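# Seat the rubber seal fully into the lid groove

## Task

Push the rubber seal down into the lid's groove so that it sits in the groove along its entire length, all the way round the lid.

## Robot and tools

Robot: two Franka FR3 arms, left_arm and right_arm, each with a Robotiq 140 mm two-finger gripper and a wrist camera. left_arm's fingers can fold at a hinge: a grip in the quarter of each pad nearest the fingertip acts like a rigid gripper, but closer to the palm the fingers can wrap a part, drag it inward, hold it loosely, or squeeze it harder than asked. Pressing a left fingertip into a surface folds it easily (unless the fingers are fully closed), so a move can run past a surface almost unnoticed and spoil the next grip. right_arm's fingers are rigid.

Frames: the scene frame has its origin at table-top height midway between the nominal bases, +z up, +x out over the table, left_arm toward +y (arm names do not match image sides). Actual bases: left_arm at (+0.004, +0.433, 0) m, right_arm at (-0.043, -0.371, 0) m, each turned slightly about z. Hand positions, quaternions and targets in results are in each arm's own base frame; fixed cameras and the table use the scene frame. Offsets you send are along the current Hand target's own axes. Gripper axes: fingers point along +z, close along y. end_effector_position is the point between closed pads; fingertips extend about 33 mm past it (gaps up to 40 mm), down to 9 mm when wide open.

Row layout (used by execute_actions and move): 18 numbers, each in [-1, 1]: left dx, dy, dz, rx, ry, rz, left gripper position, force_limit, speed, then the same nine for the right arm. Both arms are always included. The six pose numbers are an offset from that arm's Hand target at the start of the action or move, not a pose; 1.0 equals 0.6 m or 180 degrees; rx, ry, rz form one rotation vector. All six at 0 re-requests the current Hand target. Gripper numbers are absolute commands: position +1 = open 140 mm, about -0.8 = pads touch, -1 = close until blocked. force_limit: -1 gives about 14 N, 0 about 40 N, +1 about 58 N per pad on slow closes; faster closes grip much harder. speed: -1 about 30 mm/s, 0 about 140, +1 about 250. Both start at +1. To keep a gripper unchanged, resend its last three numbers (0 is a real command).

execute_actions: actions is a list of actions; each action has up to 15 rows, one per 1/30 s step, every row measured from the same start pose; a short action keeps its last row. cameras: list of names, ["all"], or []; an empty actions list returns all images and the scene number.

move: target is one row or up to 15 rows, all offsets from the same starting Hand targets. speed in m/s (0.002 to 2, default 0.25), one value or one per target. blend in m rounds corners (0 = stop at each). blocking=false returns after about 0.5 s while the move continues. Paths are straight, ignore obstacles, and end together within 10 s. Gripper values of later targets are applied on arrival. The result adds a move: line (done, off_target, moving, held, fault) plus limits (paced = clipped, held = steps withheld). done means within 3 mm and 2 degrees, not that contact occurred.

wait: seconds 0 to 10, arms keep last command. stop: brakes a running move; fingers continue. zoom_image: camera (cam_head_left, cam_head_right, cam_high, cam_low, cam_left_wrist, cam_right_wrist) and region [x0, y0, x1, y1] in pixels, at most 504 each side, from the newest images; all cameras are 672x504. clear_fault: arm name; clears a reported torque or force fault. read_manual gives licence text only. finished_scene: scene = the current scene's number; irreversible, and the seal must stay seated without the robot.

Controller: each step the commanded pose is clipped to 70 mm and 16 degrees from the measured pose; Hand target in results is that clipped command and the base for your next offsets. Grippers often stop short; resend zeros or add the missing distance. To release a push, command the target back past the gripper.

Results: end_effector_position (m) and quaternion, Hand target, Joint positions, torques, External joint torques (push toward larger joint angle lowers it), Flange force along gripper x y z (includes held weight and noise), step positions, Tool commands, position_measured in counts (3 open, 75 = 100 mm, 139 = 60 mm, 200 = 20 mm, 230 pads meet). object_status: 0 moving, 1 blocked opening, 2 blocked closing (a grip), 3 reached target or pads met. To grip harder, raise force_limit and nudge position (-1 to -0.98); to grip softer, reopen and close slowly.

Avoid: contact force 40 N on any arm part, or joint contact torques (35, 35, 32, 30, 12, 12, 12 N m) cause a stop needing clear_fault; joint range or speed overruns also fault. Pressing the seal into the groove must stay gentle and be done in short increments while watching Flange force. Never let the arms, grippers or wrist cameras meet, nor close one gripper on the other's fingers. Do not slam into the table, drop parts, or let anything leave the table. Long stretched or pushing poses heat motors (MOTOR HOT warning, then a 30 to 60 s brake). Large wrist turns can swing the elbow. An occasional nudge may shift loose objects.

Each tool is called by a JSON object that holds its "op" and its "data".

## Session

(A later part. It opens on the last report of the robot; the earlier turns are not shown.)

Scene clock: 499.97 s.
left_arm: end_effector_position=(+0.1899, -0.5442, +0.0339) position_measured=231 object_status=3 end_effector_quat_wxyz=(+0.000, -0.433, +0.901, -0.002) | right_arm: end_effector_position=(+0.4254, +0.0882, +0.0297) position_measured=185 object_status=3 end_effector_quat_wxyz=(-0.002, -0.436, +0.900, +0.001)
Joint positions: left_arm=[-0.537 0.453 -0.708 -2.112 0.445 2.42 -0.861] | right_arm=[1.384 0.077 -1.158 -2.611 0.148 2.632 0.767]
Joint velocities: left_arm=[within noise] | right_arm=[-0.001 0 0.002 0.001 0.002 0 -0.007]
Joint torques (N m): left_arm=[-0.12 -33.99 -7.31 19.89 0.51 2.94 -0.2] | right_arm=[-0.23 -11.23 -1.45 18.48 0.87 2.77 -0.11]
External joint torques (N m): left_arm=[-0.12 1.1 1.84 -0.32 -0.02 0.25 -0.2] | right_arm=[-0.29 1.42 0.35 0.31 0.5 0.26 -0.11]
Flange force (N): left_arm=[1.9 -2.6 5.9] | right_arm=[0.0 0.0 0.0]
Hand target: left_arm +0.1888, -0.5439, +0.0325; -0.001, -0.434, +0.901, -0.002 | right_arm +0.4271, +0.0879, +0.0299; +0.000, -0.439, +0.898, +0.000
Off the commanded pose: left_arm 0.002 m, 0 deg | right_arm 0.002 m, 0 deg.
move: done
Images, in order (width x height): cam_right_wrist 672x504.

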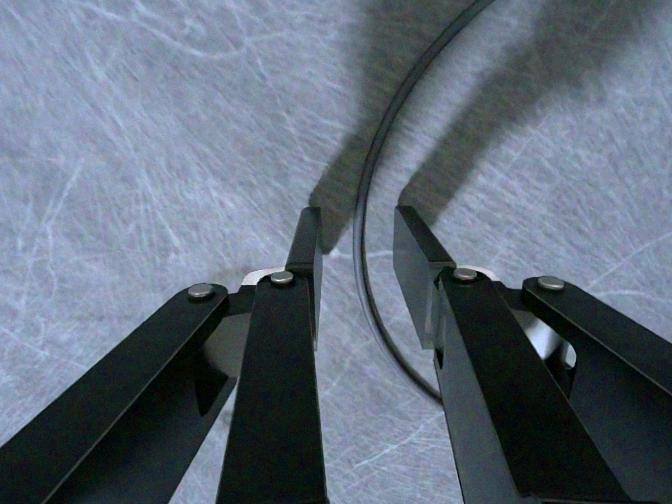

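{"op": "move", "data": {"target": [0,0,0.0025,0,0,0,-0.82,-1,-0.5,0,0,0.0025,0,0,0,-0.443,-0.5,-0.5], "speed": 0.02}}

{"op": "move", "data": {"target": [0,0,0.0025,0,0,0,-0.82,-1,-0.5,0,0,0.0025,0,0,0,-0.443,-0.5,-0.5], "speed": 0.02, "cameras": ["cam_left_wrist"]}}

Scene clock: 508.73 s.
left_arm: end_effector_position=(+0.1899, -0.5442, +0.0324) position_measured=231 object_status=3 end_effector_quat_wxyz=(+0.000, -0.433, +0.901, -0.002) | right_arm: end_effector_position=(+0.4252, +0.0881, +0.0282) position_measured=185 object_status=3 end_effector_quat_wxyz=(-0.002, -0.436, +0.900, +0.001)
Joint positions: left_arm=[-0.543 0.454 -0.702 -2.112 0.445 2.423 -0.861] | right_arm=[1.373 0.085 -1.144 -2.611 0.163 2.636 0.755]
Joint velocities: left_arm=[within noise] | right_arm=[-0.003 0 0.002 0 0.002 0 -0.007]
Joint torques (N m): left_arm=[-0.08 -34.1 -7.36 19.92 0.52 2.93 -0.22] | right_arm=[-1 -11.61 -1.12 18.57 0.78 2.73 -0.13]
External joint torques (N m): left_arm=[-0.07 1.04 1.73 -0.16 -0.01 0.26 -0.22] | right_arm=[-0.97 1.51 0.94 0.53 0.42 0.23 -0.13]
Flange force (N): left_arm=[2.0 -2.8 5.6] | right_arm=[0.0 0.0 0.0]
Hand target: left_arm +0.1888, -0.5439, +0.0310; -0.001, -0.434, +0.901, -0.002 | right_arm +0.4271, +0.0879, +0.0284; +0.000, -0.439, +0.898, +0.000
Off the commanded pose: left_arm 0.002 m, 0 deg | right_arm 0.002 m, 0 deg.
move: done

Scene clock: 509.60 s.
left_arm: end_effector_position=(+0.1899, -0.5442, +0.0319) position_measured=231 object_status=3 end_effector_quat_wxyz=(+0.000, -0.433, +0.902, -0.002) | right_arm: end_effector_position=(+0.4251, +0.0880, +0.0266) position_measured=185 object_status=3 end_effector_quat_wxyz=(-0.003, -0.436, +0.900, +0.001)
Joint positions: left_arm=[-0.547 0.454 -0.698 -2.112 0.445 2.425 -0.861] | right_arm=[1.36 0.093 -1.129 -2.611 0.178 2.638 0.745]
Joint torques (N m): left_arm=[-0.32 -32.37 -6.49 18.68 0.66 3.13 -0.21] | right_arm=[-1.13 -12.07 -1.3 18.58 0.8 2.9 -0.17]
External joint torques (N m): left_arm=[-0.41 2.87 2.48 -1.4 0.13 0.46 -0.21] | right_arm=[-1.11 1.48 0.93 0.63 0.44 0.4 -0.17]
Flange force (N): left_arm=[2.8 -3.3 11.5] | right_arm=[0.0 0.0 0.0]
Hand target: left_arm +0.1888, -0.5439, +0.0295; -0.001, -0.434, +0.901, -0.002 | right_arm +0.4271, +0.0879, +0.0269; +0.000, -0.439, +0.898, +0.000
Off the commanded pose: left_arm 0.003 m, 0 deg | right_arm 0.002 m, 1 deg.
move: done
Images, in order (width x height): cam_left_wrist 672x504.

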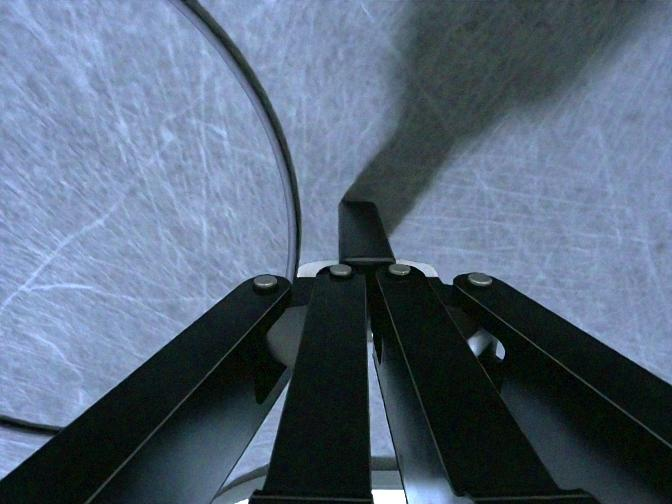

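{"op": "move", "data": {"target": [0,0,-0.006,0,0,0,-0.82,-1,-0.5,0,0,0.002,0,0,0,-0.443,-0.5,-0.5], "speed": 0.02}}

{"op": "move", "data": {"target": [0,0,-0.01,0,0,0,-0.82,-1,-0.5,0,0,0.002,0,0,0,-0.443,-0.5,-0.5], "speed": 0.02}}

{"op": "move", "data": {"target": [0,0,-0.01,0,0,0,-0.82,-1,-0.5,0,0,0.002,0,0,0,-0.443,-0.5,-0.5], "speed": 0.02, "cameras": ["cam_right_wrist"]}}

Scene clock: 519.87 s.
left_arm: end_effector_position=(+0.1892, -0.5449, +0.0330) position_measured=231 object_status=3 end_effector_quat_wxyz=(+0.000, -0.433, +0.901, -0.003) | right_arm: end_effector_position=(+0.4253, +0.0880, +0.0264) position_measured=185 object_status=3 end_effector_quat_wxyz=(-0.003, -0.433, +0.901, +0.003)
Joint positions: left_arm=[-0.545 0.453 -0.702 -2.112 0.443 2.425 -0.861] | right_arm=[1.347 0.094 -1.118 -2.609 0.186 2.637 0.742]
Joint velocities: left_arm=[within noise] | right_arm=[-0.004 0.001 0.003 -0.001 0.001 -0.001 -0.001]
Joint torques (N m): left_arm=[0.63 -35.39 -8.11 19.95 0.21 2.62 -0.02] | right_arm=[0.01 -10.15 -0.25 17.63 1.04 4.38 -0.44]
External joint torques (N m): left_arm=[0.64 -0.2 0.95 -0.18 -0.32 -0.06 -0.02] | right_arm=[0.02 3.73 1.98 -0.31 0.68 1.89 -0.44]
Flange force (N): left_arm=[-1.8 0.6 -0.4] | right_arm=[0.0 0.0 0.0]
Hand target: left_arm +0.1888, -0.5439, +0.0331; -0.001, -0.434, +0.901, -0.002 | right_arm +0.4271, +0.0879, +0.0257; +0.000, -0.439, +0.898, +0.000
Off the commanded pose: left_arm 0.001 m, 0 deg | right_arm 0.002 m, 1 deg.
move: done

Scene clock: 520.47 s.
left_arm: end_effector_position=(+0.1892, -0.5458, +0.0371) position_measured=231 object_status=3 end_effector_quat_wxyz=(-0.001, -0.434, +0.901, -0.005) | right_arm: end_effector_position=(+0.4253, +0.0880, +0.0265) position_measured=185 object_status=3 end_effector_quat_wxyz=(-0.003, -0.432, +0.902, +0.004)
Joint positions: left_arm=[-0.538 0.446 -0.71 -2.113 0.438 2.421 -0.861] | right_arm=[1.343 0.094 -1.115 -2.608 0.188 2.635 0.742]
Joint velocities: left_arm=[0.005 -0.001 -0.003 -0.001 0.002 -0.004 0] | right_arm=[within noise]
Joint torques (N m): left_arm=[0.89 -35 -8.52 20.23 0.21 2.35 0.2] | right_arm=[-0.22 -12.02 -1.39 17.64 0.59 3.24 -0.11]
External joint torques (N m): left_arm=[0.82 -0.09 0.44 -0.06 -0.33 -0.34 0.2] | right_arm=[-0.28 1.96 0.78 -0.36 0.23 0.75 -0.11]
External joint torques when the fault began: right_arm=[0.17 4.56 2.62 -1.32 0.86 2.3 -0.58]
Flange force (N): left_arm=[-2.2 0.1 -2.0] | right_arm=[0.0 0.0 0.0]
Flange force when the fault began (N): right_arm=[0.0 0.0 0.0]
Hand target: left_arm +0.1888, -0.5439, +0.0369; -0.001, -0.434, +0.901, -0.002 (not the last commanded pose) | right_arm +0.4253, +0.0880, +0.0265; -0.003, -0.432, +0.902, +0.004 (not the last commanded pose)
Tool commands: left_gripper/position=-0.82 left_gripper/force_limit=-1.0 left_gripper/speed=-0.5 right_gripper/position=-0.443137 right_gripper/force_limit=-0.498039 right_gripper/speed=-0.498039
Off the commanded pose: left_arm 0.003 m, 0 deg | right_arm 0.003 m, 1 deg.
FORCE FAULT: contact force on the right arm reached its limit, and that arm stopped. The contact can be on any part of that arm, not only on its tool. That arm's remaining commands of this call were not run. That arm is still stopped at the end of this call. While its stop runs, that arm takes no new command, but execute_actions still moves its gripper.
CLEAR FAULT: the right arm stays stopped (Reflex) until you call clear_fault(arm="right_arm").
move: fault (right_arm)

not run: an earlier result of this reply reported a stop or a fault. Calls in your next reply go to the robot.

{"op": "clear_fault", "data": {"arm": "right_arm"}}

{"op": "move", "data": {"target": [0,0,-0.01,0,0,0,-0.82,-1,-0.5,0,0,-0.01,0,0,0,-0.443,-0.5,-0.5], "speed": 0.03, "cameras": ["cam_right_wrist", "cam_left_wrist"]}}

Scene clock: 525.93 s.
left_arm: end_effector_position=(+0.1892, -0.5456, +0.0371) position_measured=231 object_status=3 end_effector_quat_wxyz=(-0.001, -0.434, +0.901, -0.004) | right_arm: end_effector_position=(+0.4253, +0.0880, +0.0265) position_measured=185 object_status=3 end_effector_quat_wxyz=(-0.003, -0.432, +0.902, +0.004)
Joint positions: left_arm=[-0.538 0.446 -0.71 -2.113 0.438 2.421 -0.861] | right_arm=[1.343 0.094 -1.115 -2.608 0.188 2.635 0.742]
Joint torques (N m): left_arm=[0.76 -35 -8.11 20.2 0.22 2.37 0.15] | right_arm=[-0.25 -12 -1.35 17.65 0.58 3.25 -0.05]
External joint torques (N m): left_arm=[0.82 -0.2 0.93 0.02 -0.32 -0.31 0.15] | right_arm=[-0.24 1.94 0.87 -0.32 0.22 0.77 -0.05]
Flange force (N): left_arm=[-1.9 -0.4 -1.3] | right_arm=[0.0 0.0 0.0]
Hand target: left_arm +0.1888, -0.5439, +0.0369; -0.001, -0.434, +0.901, -0.002 (not the last commanded pose) | right_arm +0.4253, +0.0880, +0.0265; -0.003, -0.432, +0.902, +0.004 (not the last commanded pose)
Tool commands: left_gripper/position=-0.82 left_gripper/force_limit=-1.0 left_gripper/speed=-0.5 right_gripper/position=-0.443137 right_gripper/force_limit=-0.498039 right_gripper/speed=-0.498039
Off the commanded pose: left_arm 0.003 m, 0 deg | right_arm 0.003 m, 1 deg.
FORCE FAULT, CONTINUED: the right arm's stop, for the force fault that an earlier result reported, is over. The call counts as one of the actions that you can send in this scene. That arm's target is now where it stood when the stop ended, not its last command. That arm accepts commands again.
CLEAR FAULT: your call cleared the right arm's force fault. If the contact force or a joint's load stays at its limit, that arm stops again.

Scene clock: 527.23 s.
left_arm: end_effector_position=(+0.1890, -0.5454, +0.0430) position_measured=231 object_status=3 end_effector_quat_wxyz=(-0.001, -0.436, +0.900, -0.004) | right_arm: end_effector_position=(+0.4268, +0.0877, +0.0325) position_measured=185 object_status=3 end_effector_quat_wxyz=(-0.001, -0.436, +0.900, +0.003)
Joint positions: left_arm=[-0.524 0.435 -0.726 -2.113 0.43 2.409 -0.858] | right_arm=[1.367 0.062 -1.149 -2.608 0.125 2.626 0.778]
Joint velocities: left_arm=[within noise] | right_arm=[0 0 0 0 -0.001 0 0.005]
Joint torques (N m): left_arm=[0.8 -34.47 -8.06 20.5 0.31 2.35 0.3] | right_arm=[0.15 -12.48 -1.61 18.61 0.06 2.38 0.4]
External joint torques (N m): left_arm=[0.71 -0.01 0.84 0.07 -0.24 -0.33 0.3] | right_arm=[0.2 0.22 -0.08 0.38 -0.31 -0.11 0.4]
Flange force (N): left_arm=[-1.5 -1.1 -1.0] | right_arm=[0.0 0.0 0.0]
Hand target: left_arm +0.1888, -0.5439, +0.0429; -0.001, -0.434, +0.901, -0.002 | right_arm +0.4253, +0.0880, +0.0325; -0.003, -0.432, +0.902, +0.004
Off the commanded pose: left_arm 0.002 m, 0 deg | right_arm 0.001 m, 0 deg.
move: done
Images, in order (width x height): cam_left_wrist 672x504, cam_right_wrist 672x504.

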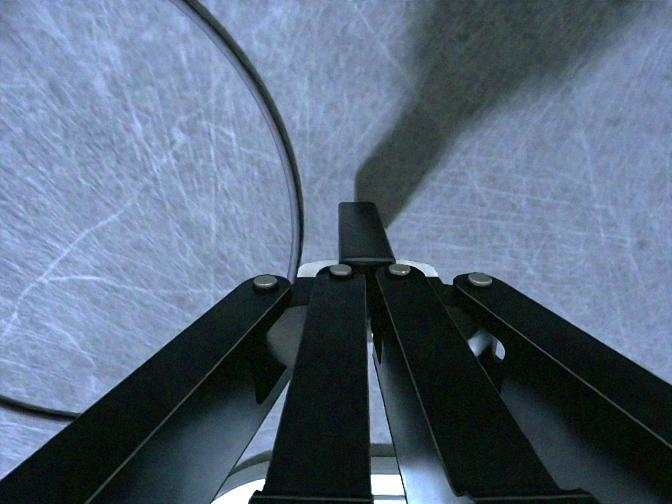

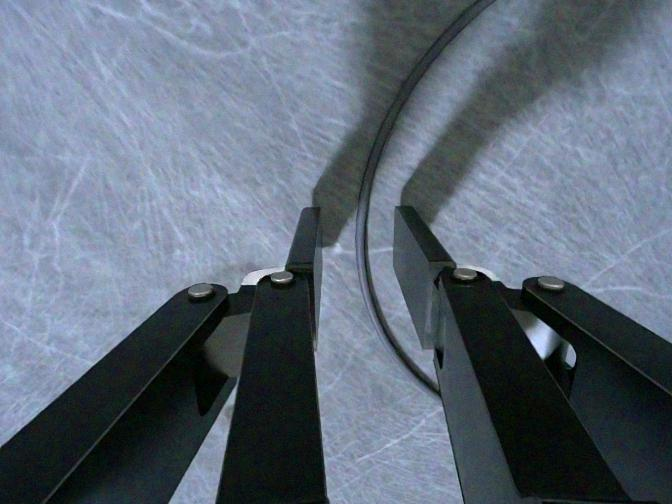

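{"op": "zoom_image", "data": {"camera": "cam_right_wrist", "region": [300, 130, 468, 256]}}

{"op": "zoom_image", "data": {"camera": "cam_right_wrist", "region": [300, 220, 468, 346]}}

Scaled by 3.000 from the camera's 672x504 image, which has a finer 960x720 frame.

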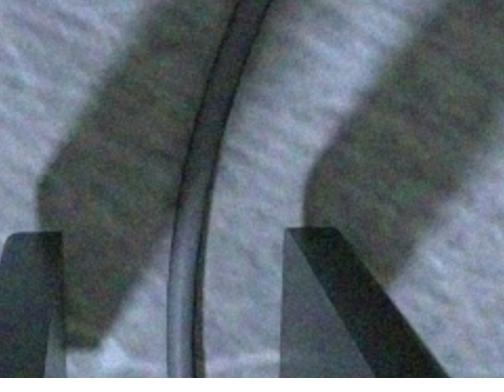

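Scaled by 3.000 from the camera's 672x504 image, which has a finer 960x720 frame.

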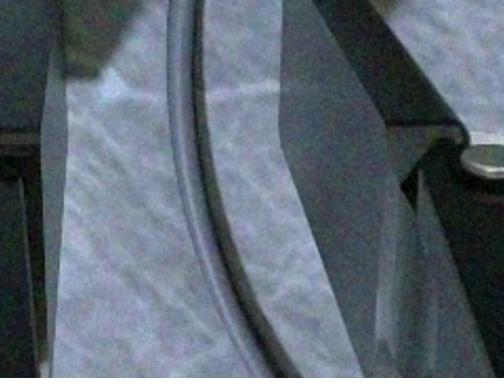

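{"op": "move", "data": {"target": [[0,0,-0.02,0,0,0,-0.82,-1,-0.5,-0.0092,0,0,0,0,-0.0025,-0.443,-0.5,-0.5],[0,0,-0.02,0,0,0,-0.443,-0.5,-0.5,-0.0092,0,0,0,0,-0.0025,-0.443,-0.5,-0.5],[-0.0017,-0.0467,-0.02,0,0,0,-0.443,-0.5,-0.5,-0.0092,0,0,0,0,-0.0025,-0.443,-0.5,-0.5],[-0.0017,-0.0467,0.0085,0,0,0,-0.443,-0.5,-0.5,-0.0092,0,0.0,0,0,-0.0025,-0.443,-0.5,-0.5]], "speed": [0.05,0.05,0.05,0.03], "cameras": ["cam_left_wrist", "cam_right_wrist"]}}

{"op": "zoom_image", "data": {"camera": "cam_left_wrist", "region": [260, 130, 428, 256]}}

{"op": "zoom_image", "data": {"camera": "cam_left_wrist", "region": [260, 220, 428, 346]}}

{"op": "zoom_image", "data": {"camera": "cam_right_wrist", "region": [300, 130, 468, 256]}}

{"op": "zoom_image", "data": {"camera": "cam_right_wrist", "region": [300, 220, 468, 346]}}

Scene clock: 599.30 s.
left_arm: end_effector_position=(+0.2114, -0.5596, +0.0384) position_measured=185 object_status=3 end_effector_quat_wxyz=(-0.001, -0.432, +0.902, -0.001) | right_arm: end_effector_position=(+0.4294, +0.0926, +0.0327) position_measured=185 object_status=3 end_effector_quat_wxyz=(-0.001, -0.433, +0.901, +0.004)
Joint positions: left_arm=[-0.536 0.505 -0.701 -2.021 0.461 2.367 -0.837] | right_arm=[1.354 0.078 -1.123 -2.596 0.155 2.621 0.771]
Joint velocities: left_arm=[-0.003 0.001 0.001 -0.001 0.001 0.004 -0.001] | right_arm=[within noise]
Joint torques (N m): left_arm=[-0.1 -36.47 -8.61 20.63 0.79 2.79 -0.22] | right_arm=[-0.89 -12.73 -1.04 18.94 0.43 2.38 -0.13]
External joint torques (N m): left_arm=[-0.11 0.68 1.48 0.22 0.23 0.14 -0.22] | right_arm=[-0.99 0.92 0.72 0.56 0.06 -0.13 -0.13]
Flange force (N): left_arm=[2.4 -3.4 4.3] | right_arm=[0.0 0.0 0.0]
Hand target: left_arm +0.2114, -0.5606, +0.0379; -0.001, -0.434, +0.901, -0.002 | right_arm +0.4288, +0.0923, +0.0325; -0.003, -0.436, +0.900, +0.004
Off the commanded pose: left_arm 0.001 m, 0 deg | right_arm 0.001 m, 0 deg.
move: done
Images, in order (width x height): cam_left_wrist 672x504, cam_right_wrist 672x504.

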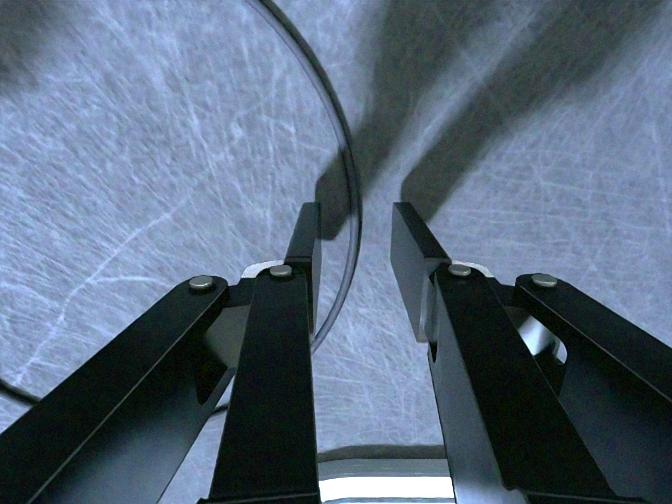

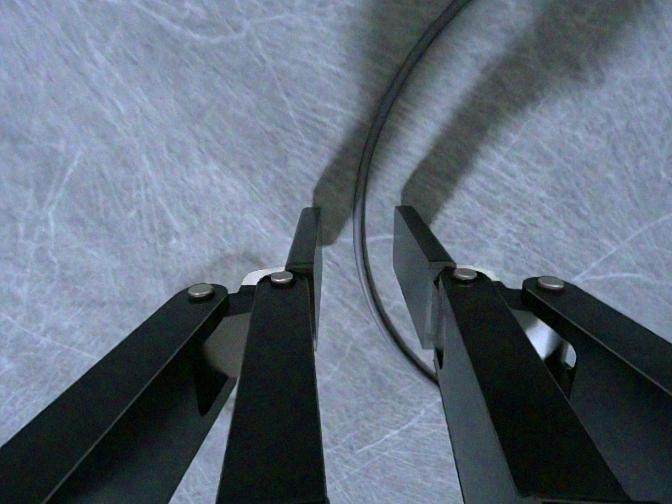

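Scaled by 3.000 from the camera's 672x504 image, which has a finer 960x720 frame.

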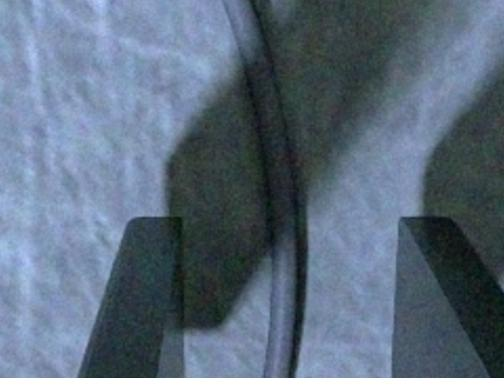

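Scaled by 3.000 from the camera's 672x504 image, which has a finer 960x720 frame.

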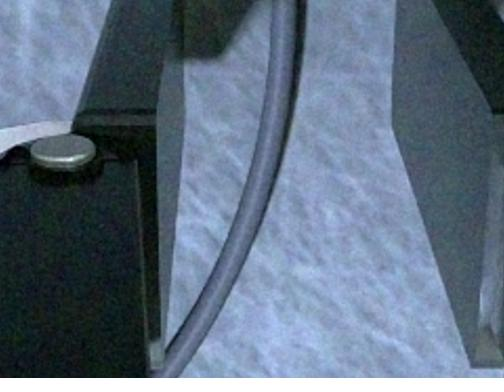

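Scaled by 3.000 from the camera's 672x504 image, which has a finer 960x720 frame.

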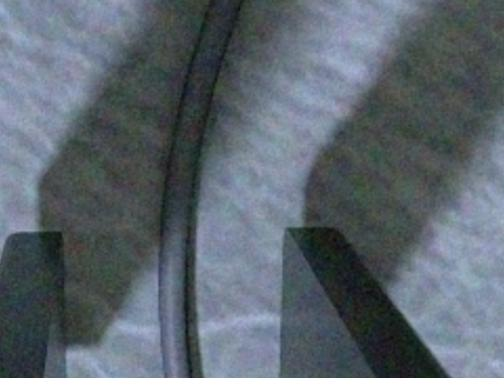

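Scaled by 3.000 from the camera's 672x504 image, which has a finer 960x720 frame.

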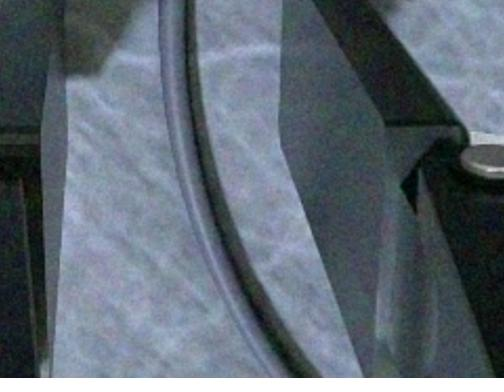

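{"op": "move", "data": {"target": [[0.0063,0,-0.003,0,0,0,-0.443,-0.5,-0.5,0.009,0,-0.003,0,0,0,-0.443,-0.5,-0.5],[0.0063,0,0.0075,0,0,0,-0.443,-0.5,-0.5,0.009,0,0.006,0,0,0,-0.443,-0.5,-0.5]], "speed": [0.03,0.02], "cameras": ["cam_left_wrist", "cam_right_wrist"]}}

{"op": "zoom_image", "data": {"camera": "cam_left_wrist", "region": [260, 160, 428, 286]}}

{"op": "zoom_image", "data": {"camera": "cam_right_wrist", "region": [300, 160, 468, 286]}}

Scene clock: 643.57 s.
left_arm: end_effector_position=(+0.2088, -0.5623, +0.0336) position_measured=185 object_status=3 end_effector_quat_wxyz=(-0.001, -0.432, +0.902, -0.001) | right_arm: end_effector_position=(+0.4247, +0.0886, +0.0294) position_measured=185 object_status=3 end_effector_quat_wxyz=(-0.004, -0.433, +0.902, +0.005)
Joint positions: left_arm=[-0.558 0.515 -0.685 -2.015 0.464 2.374 -0.843] | right_arm=[1.35 0.077 -1.125 -2.608 0.156 2.626 0.764]
Joint velocities: left_arm=[within noise] | right_arm=[0.001 -0.001 0.002 0 0.002 0 -0.004]
Joint torques (N m): left_arm=[-0.08 -36.95 -8.35 20.55 0.69 2.85 -0.26] | right_arm=[-0.99 -11.98 -0.99 18.44 0.73 2.73 -0.15]
External joint torques (N m): left_arm=[-0.1 0.84 1.76 0.14 0.12 0.18 -0.26] | right_arm=[-1.07 1.46 0.75 0.29 0.37 0.24 -0.15]
Flange force (N): left_arm=[2.4 -3.5 4.8] | right_arm=[0.0 0.0 0.0]
Hand target: left_arm +0.2090, -0.5636, +0.0334; -0.001, -0.434, +0.901, -0.002 | right_arm +0.4254, +0.0880, +0.0289; -0.003, -0.436, +0.900, +0.004
Off the commanded pose: left_arm 0.001 m, 0 deg | right_arm 0.001 m, 0 deg.
move: done
Images, in order (width x height): cam_left_wrist 672x504, cam_right_wrist 672x504.

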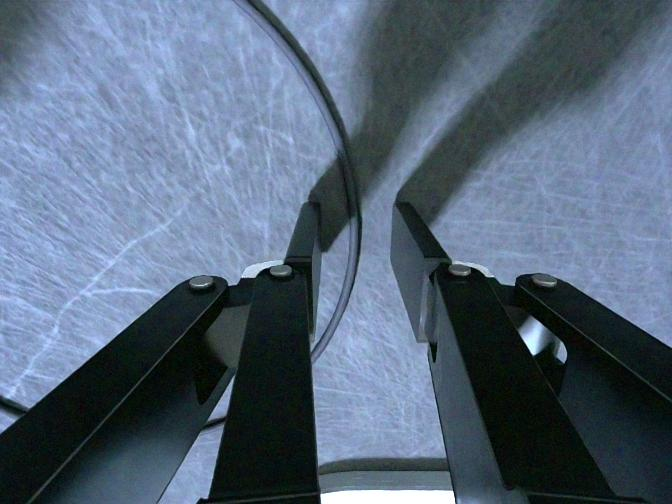

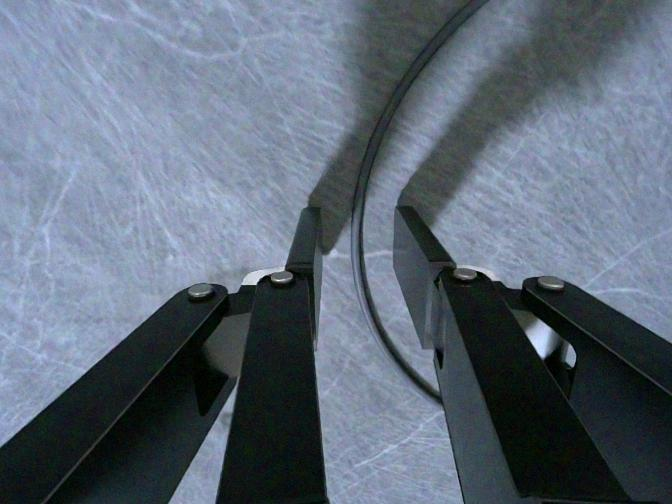

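Scaled by 3.000 from the camera's 672x504 image, which has a finer 960x720 frame.

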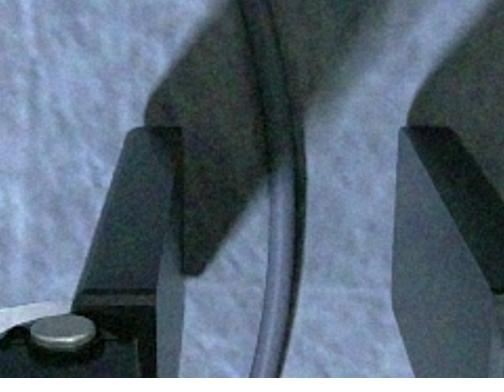

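Scaled by 3.000 from the camera's 672x504 image, which has a finer 960x720 frame.

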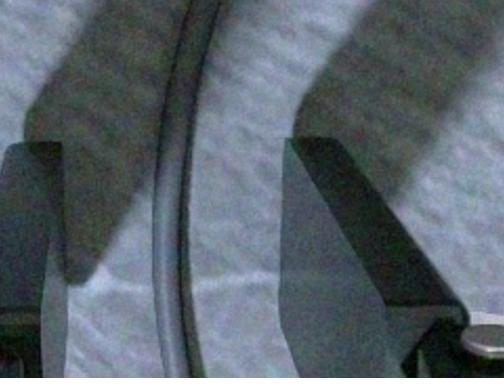

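{"op": "zoom_image", "data": {"camera": "cam_left_wrist", "region": [228, 0, 396, 126]}}

{"op": "zoom_image", "data": {"camera": "cam_left_wrist", "region": [276, 240, 444, 366]}}

{"op": "zoom_image", "data": {"camera": "cam_right_wrist", "region": [350, 0, 518, 126]}}

{"op": "zoom_image", "data": {"camera": "cam_right_wrist", "region": [320, 290, 488, 416]}}

Scaled by 3.000 from the camera's 672x504 image, which has a finer 960x720 frame.

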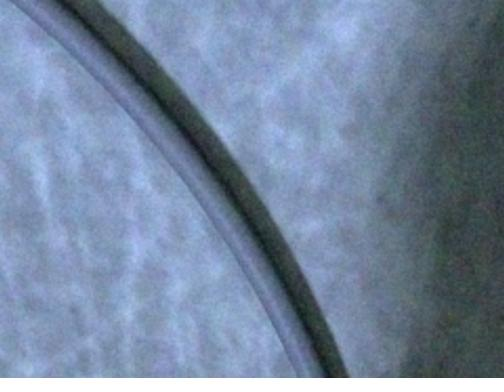

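Scaled by 3.000 from the camera's 672x504 image, which has a finer 960x720 frame.

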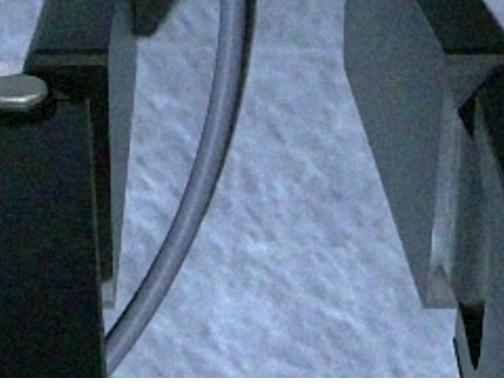

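Scaled by 3.000 from the camera's 672x504 image, which has a finer 960x720 frame.

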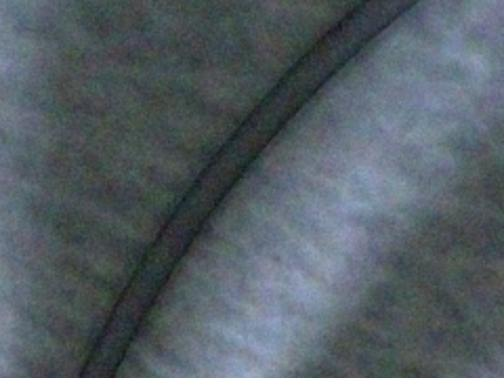

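Scaled by 3.000 from the camera's 672x504 image, which has a finer 960x720 frame.

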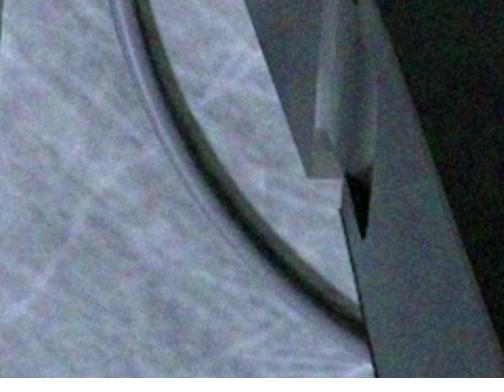

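{"op": "move", "data": {"target": [[0,0,0.001,0,0,0,-0.443,-0.5,-0.5,0,0,0.0028,0,0,0,-0.443,-0.5,-0.5],[0,0,0.001,0,0,0,-1,-0.5,-1,0,0,0.0028,0,0,0,-1,-0.5,-1]], "speed": 0.01, "cameras": ["cam_left_wrist", "cam_right_wrist"]}}

Scene clock: 738.97 s.
left_arm: end_effector_position=(+0.2092, -0.5624, +0.0330) position_measured=226 object_status=0 end_effector_quat_wxyz=(+0.000, -0.432, +0.902, -0.001) | right_arm: end_effector_position=(+0.4244, +0.0885, +0.0274) position_measured=225 object_status=0 end_effector_quat_wxyz=(-0.004, -0.433, +0.901, +0.005)
Joint positions: left_arm=[-0.562 0.515 -0.68 -2.015 0.464 2.376 -0.844] | right_arm=[1.335 0.086 -1.108 -2.608 0.174 2.63 0.75]
Joint torques (N m): left_arm=[-0.07 -37.1 -8.29 20.38 0.52 2.86 -0.2] | right_arm=[-1.42 -12.89 -0.78 18.25 0.51 2.72 -0.2]
External joint torques (N m): left_arm=[-0.08 0.82 1.79 -0.05 -0.05 0.19 -0.2] | right_arm=[-1.38 1.07 1.28 0.19 0.15 0.23 -0.2]
Flange force (N): left_arm=[1.8 -2.7 4.5] | right_arm=[0.0 0.0 0.0]
Hand target: left_arm +0.2090, -0.5636, +0.0328; -0.001, -0.434, +0.901, -0.002 | right_arm +0.4254, +0.0881, +0.0272; -0.003, -0.436, +0.900, +0.004
Off the commanded pose: left_arm 0.001 m, 0 deg | right_arm 0.001 m, 0 deg.
move: done
Images, in order (width x height): cam_left_wrist 672x504, cam_right_wrist 672x504.

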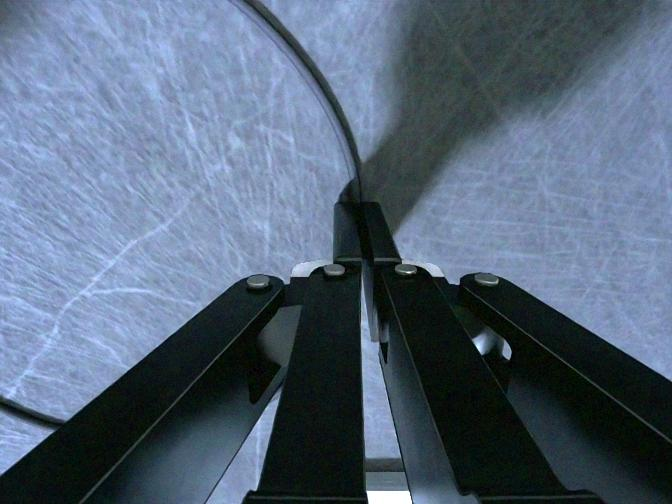

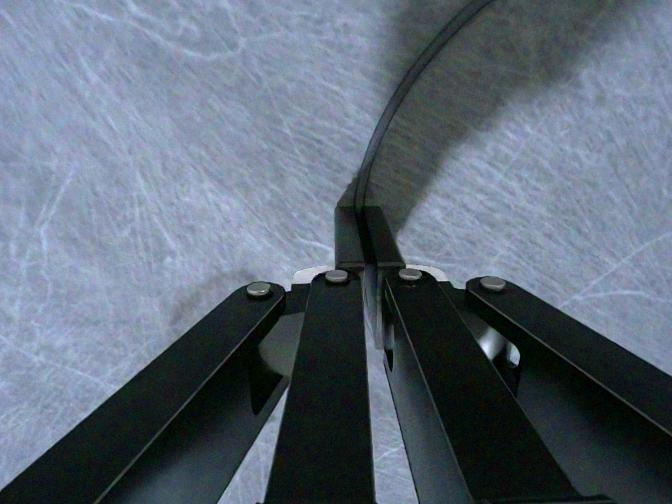

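{"op": "wait", "data": {"seconds": 1}}

Scene clock: 742.50 s.
left_arm: end_effector_position=(+0.2092, -0.5624, +0.0330) position_measured=226 object_status=2 end_effector_quat_wxyz=(+0.000, -0.432, +0.902, -0.001) | right_arm: end_effector_position=(+0.4244, +0.0885, +0.0274) position_measured=225 object_status=2 end_effector_quat_wxyz=(-0.004, -0.433, +0.901, +0.005)
Joint positions: left_arm=[-0.562 0.515 -0.68 -2.015 0.464 2.376 -0.844] | right_arm=[1.334 0.086 -1.108 -2.608 0.174 2.63 0.75]
Joint torques (N m): left_arm=[-0.11 -37.1 -8.26 20.42 0.52 2.86 -0.18] | right_arm=[-0.99 -12.92 -1.22 18.19 0.48 2.72 -0.16]
External joint torques (N m): left_arm=[-0.09 0.72 1.81 0.05 -0.03 0.19 -0.18] | right_arm=[-1.15 1.07 0.64 0.12 0.14 0.24 -0.16]
Flange force (N): left_arm=[1.8 -2.9 4.3] | right_arm=[0.0 0.0 0.0]
Hand target: left_arm +0.2090, -0.5636, +0.0328; -0.001, -0.434, +0.901, -0.002 | right_arm +0.4254, +0.0881, +0.0272; -0.003, -0.436, +0.900, +0.004
Tool commands: left_gripper/position=-1.0 left_gripper/force_limit=-0.5 left_gripper/speed=-1.0 right_gripper/position=-1.0 right_gripper/force_limit=-0.5 right_gripper/speed=-1.0
Off the commanded pose: left_arm 0.001 m, 0 deg | right_arm 0.001 m, 0 deg.
wait: 1.00 s; at rest from the start

{"op": "move", "data": {"target": [[0,0,-0.05,0,0,0,-1,-0.5,-1,0,0,-0.05,0,0,0,-1,-0.5,-1],[0,0,-0.25,0,0,0,-1,-0.5,-1,0,0,-0.25,0,0,0,-1,-0.5,-1]], "speed": [0.03,0.06], "blend": [0.01,0], "cameras": ["all"]}}

Scene clock: 761.90 s.
left_arm: end_effector_position=(+0.2092, -0.5635, +0.1824) position_measured=226 object_status=2 end_effector_quat_wxyz=(+0.000, -0.436, +0.900, -0.004) | right_arm: end_effector_position=(+0.4276, +0.0877, +0.1768) position_measured=225 object_status=2 end_effector_quat_wxyz=(-0.001, -0.440, +0.898, +0.003)
Joint positions: left_arm=[-0.398 0.282 -0.881 -1.923 0.252 2.099 -0.718] | right_arm=[1.053 -0.408 -0.825 -2.478 -0.351 2.159 1.132]
Joint velocities: left_arm=[0 0 0 -0.001 0.001 -0.004 0.005] | right_arm=[-0.001 0 0.002 0 0.001 -0.004 -0.001]
Joint torques (N m): left_arm=[0.84 -29.57 -5.88 24.13 0.43 2.38 0.31] | right_arm=[-0.23 -9.29 8.86 22.47 1.03 2.37 0.25]
External joint torques (N m): left_arm=[0.81 0.37 1.04 0.32 -0.26 -0.29 0.31] | right_arm=[-0.25 0.96 1.08 0.16 0.37 -0.11 0.25]
Flange force (N): left_arm=[-1.0 -2.2 -0.9] | right_arm=[-2.6 0.6 -0.5]
Hand target: left_arm +0.2089, -0.5629, +0.1828; -0.001, -0.434, +0.901, -0.002 | right_arm +0.4266, +0.0874, +0.1772; -0.003, -0.436, +0.900, +0.004
Off the commanded pose: left_arm 0.001 m, 0 deg | right_arm 0.001 m, 1 deg.
move: done

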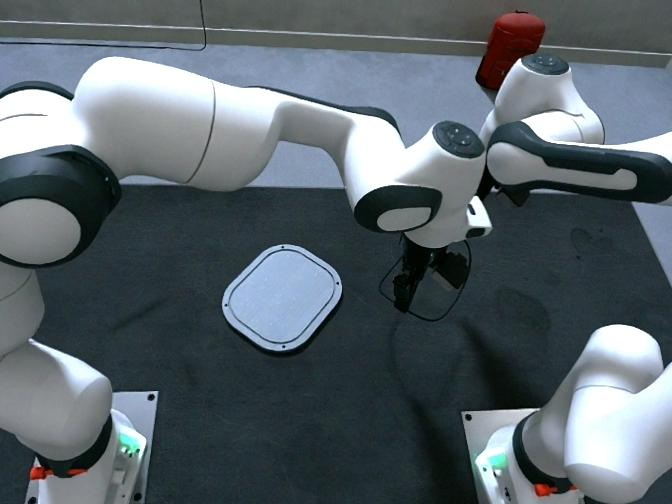

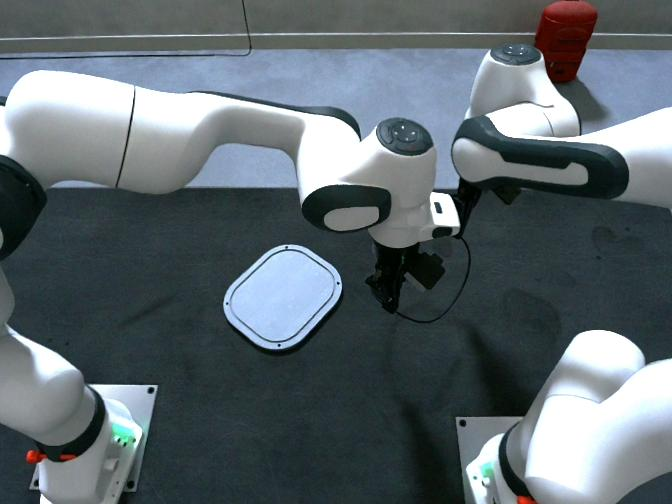

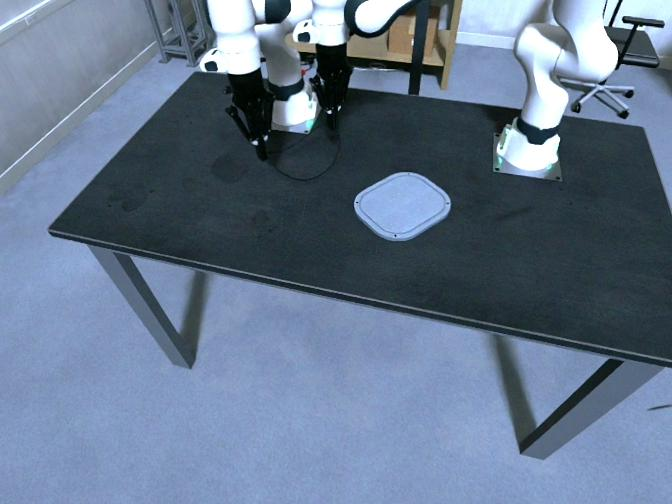

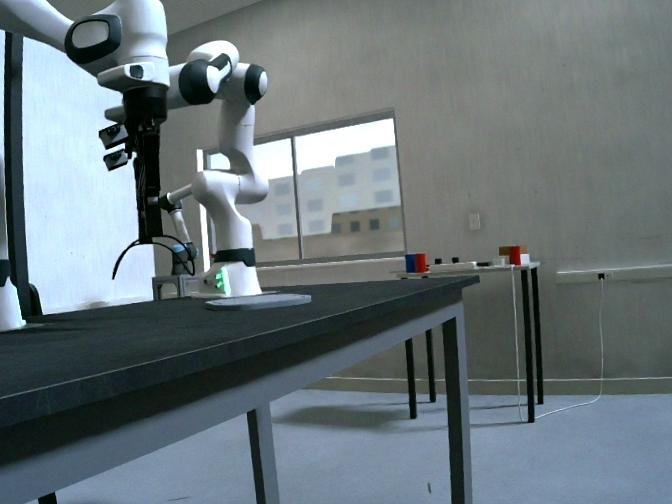

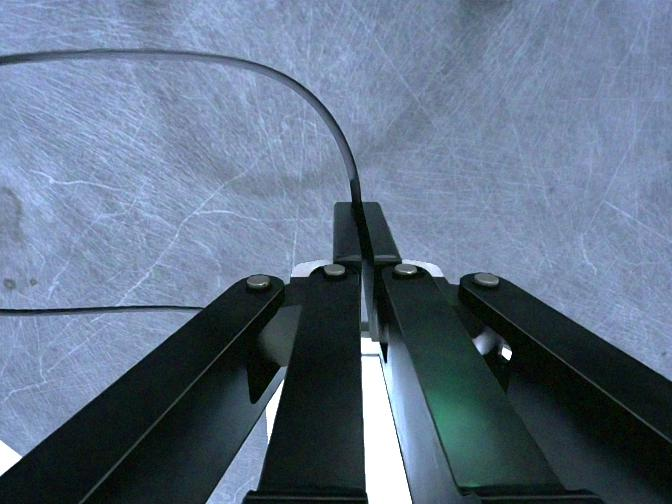

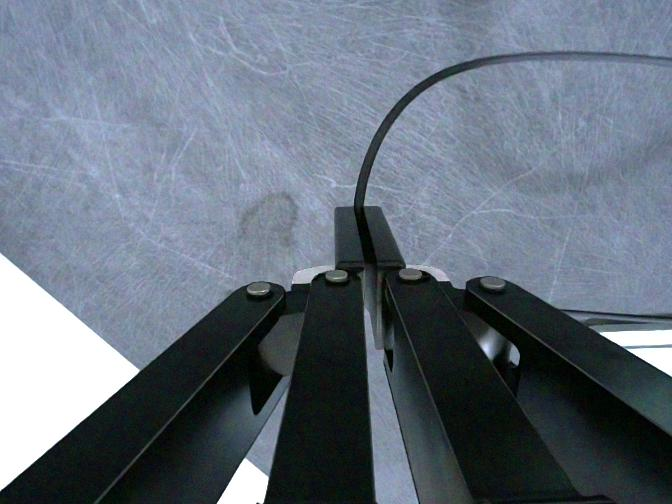

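{"op": "move", "data": {"target": [-0.3962,0.2852,0,0,0,0,-1,-0.5,-1,-0.3958,0.2857,0,0,0,0,-1,-0.5,-1], "speed": 0.08, "cameras": ["all"]}}

Scene clock: 774.97 s.
left_arm: end_effector_position=(+0.2242, -0.2720, +0.1821) position_measured=226 object_status=2 end_effector_quat_wxyz=(-0.001, -0.438, +0.899, -0.005) | right_arm: end_effector_position=(+0.4402, +0.3805, +0.1793) position_measured=225 object_status=2 end_effector_quat_wxyz=(+0.000, -0.440, +0.898, +0.004)
Joint positions: left_arm=[-0.46 -0.628 -0.413 -2.725 -0.287 2.128 0.017] | right_arm=[1.328 0.172 -0.646 -1.998 0.132 2.133 1.278]
Joint velocities: left_arm=[-0.001 0 0.001 -0.001 0 0.001 0.007] | right_arm=[within noise]
Joint torques (N m): left_arm=[-0.08 -9.57 7.3 22.9 0.9 2.28 0.33] | right_arm=[-0.39 -29.59 -3.08 24.36 1.13 2.38 0.31]
External joint torques (N m): left_arm=[-0.08 -0.7 2.31 -0.4 0.26 -0.34 0.33] | right_arm=[-0.3 1.97 0.24 0.45 0.45 -0.11 0.31]
Flange force (N): left_arm=[-5.3 5.2 -3.3] | right_arm=[-9.5 -1.8 2.2]
Hand target: left_arm +0.2232, -0.2703, +0.1814; -0.001, -0.434, +0.901, -0.002 | right_arm +0.4393, +0.3800, +0.1784; -0.003, -0.436, +0.900, +0.004
Off the commanded pose: left_arm 0.002 m, 1 deg | right_arm 0.001 m, 1 deg.
move: done

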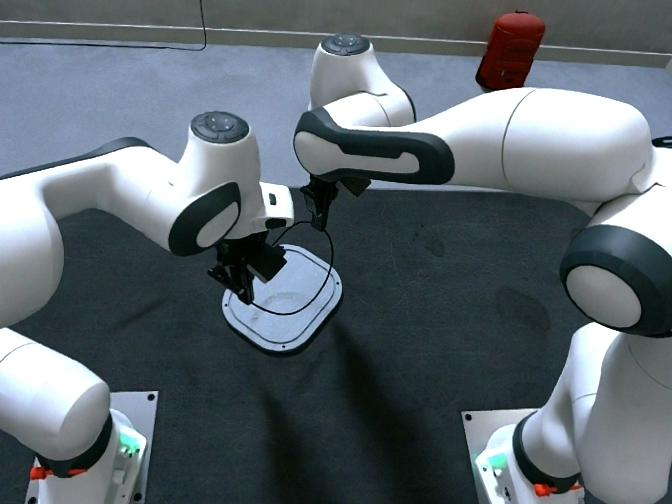

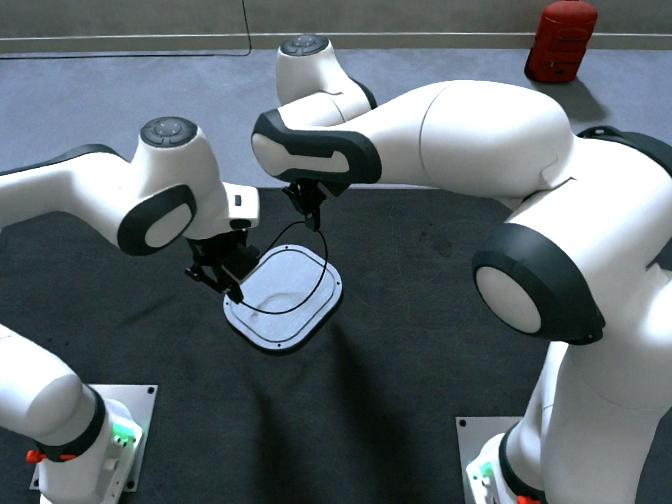

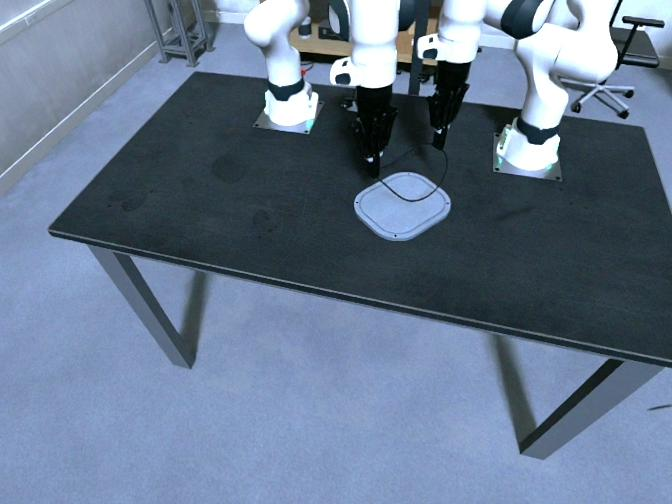

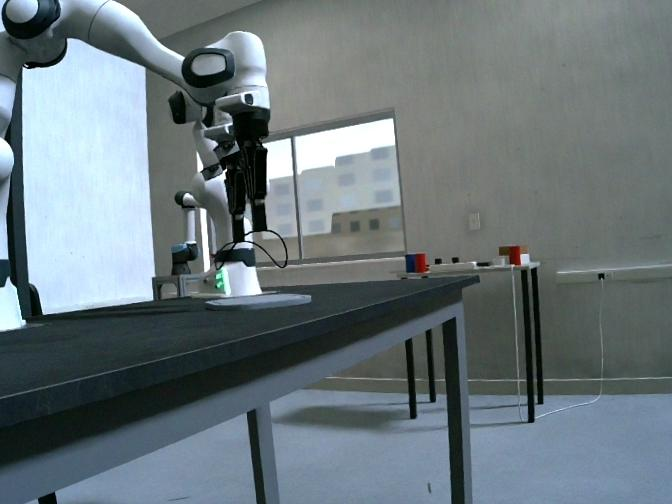

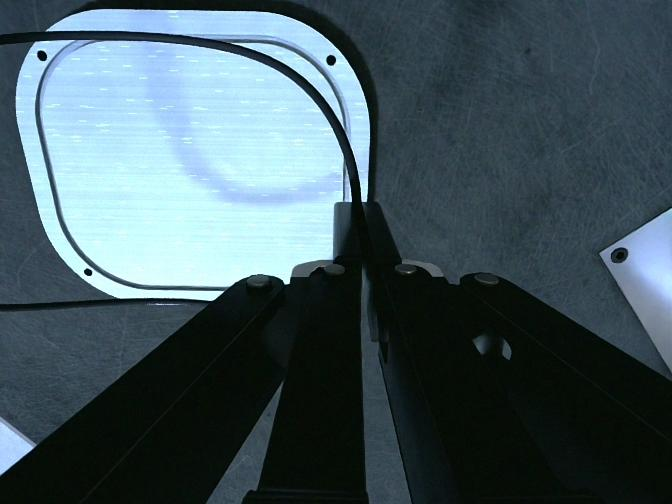

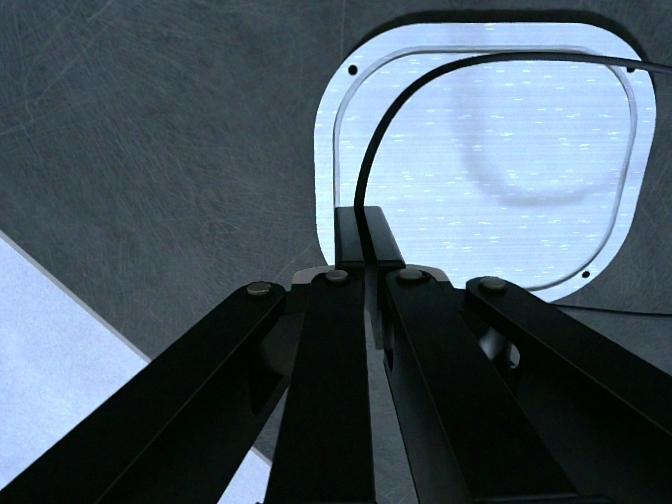

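{"op": "zoom_image", "data": {"camera": "cam_left_wrist", "region": [260, 30, 400, 210]}}

{"op": "zoom_image", "data": {"camera": "cam_right_wrist", "region": [300, 40, 440, 220]}}

Scaled by 2.800 from the camera's 672x504 image, which has a finer 960x720 frame.

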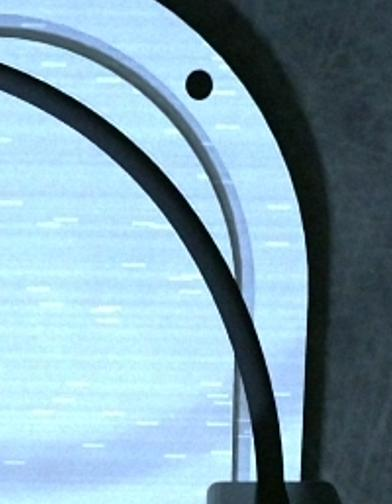

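Scaled by 2.800 from the camera's 672x504 image, which has a finer 960x720 frame.

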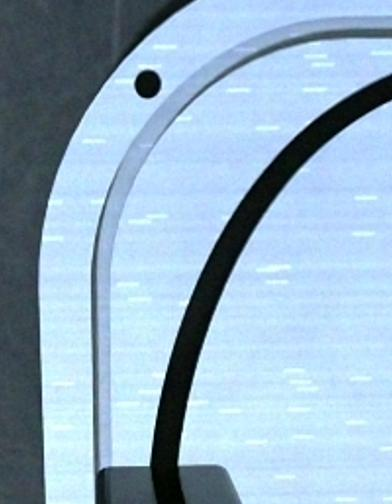

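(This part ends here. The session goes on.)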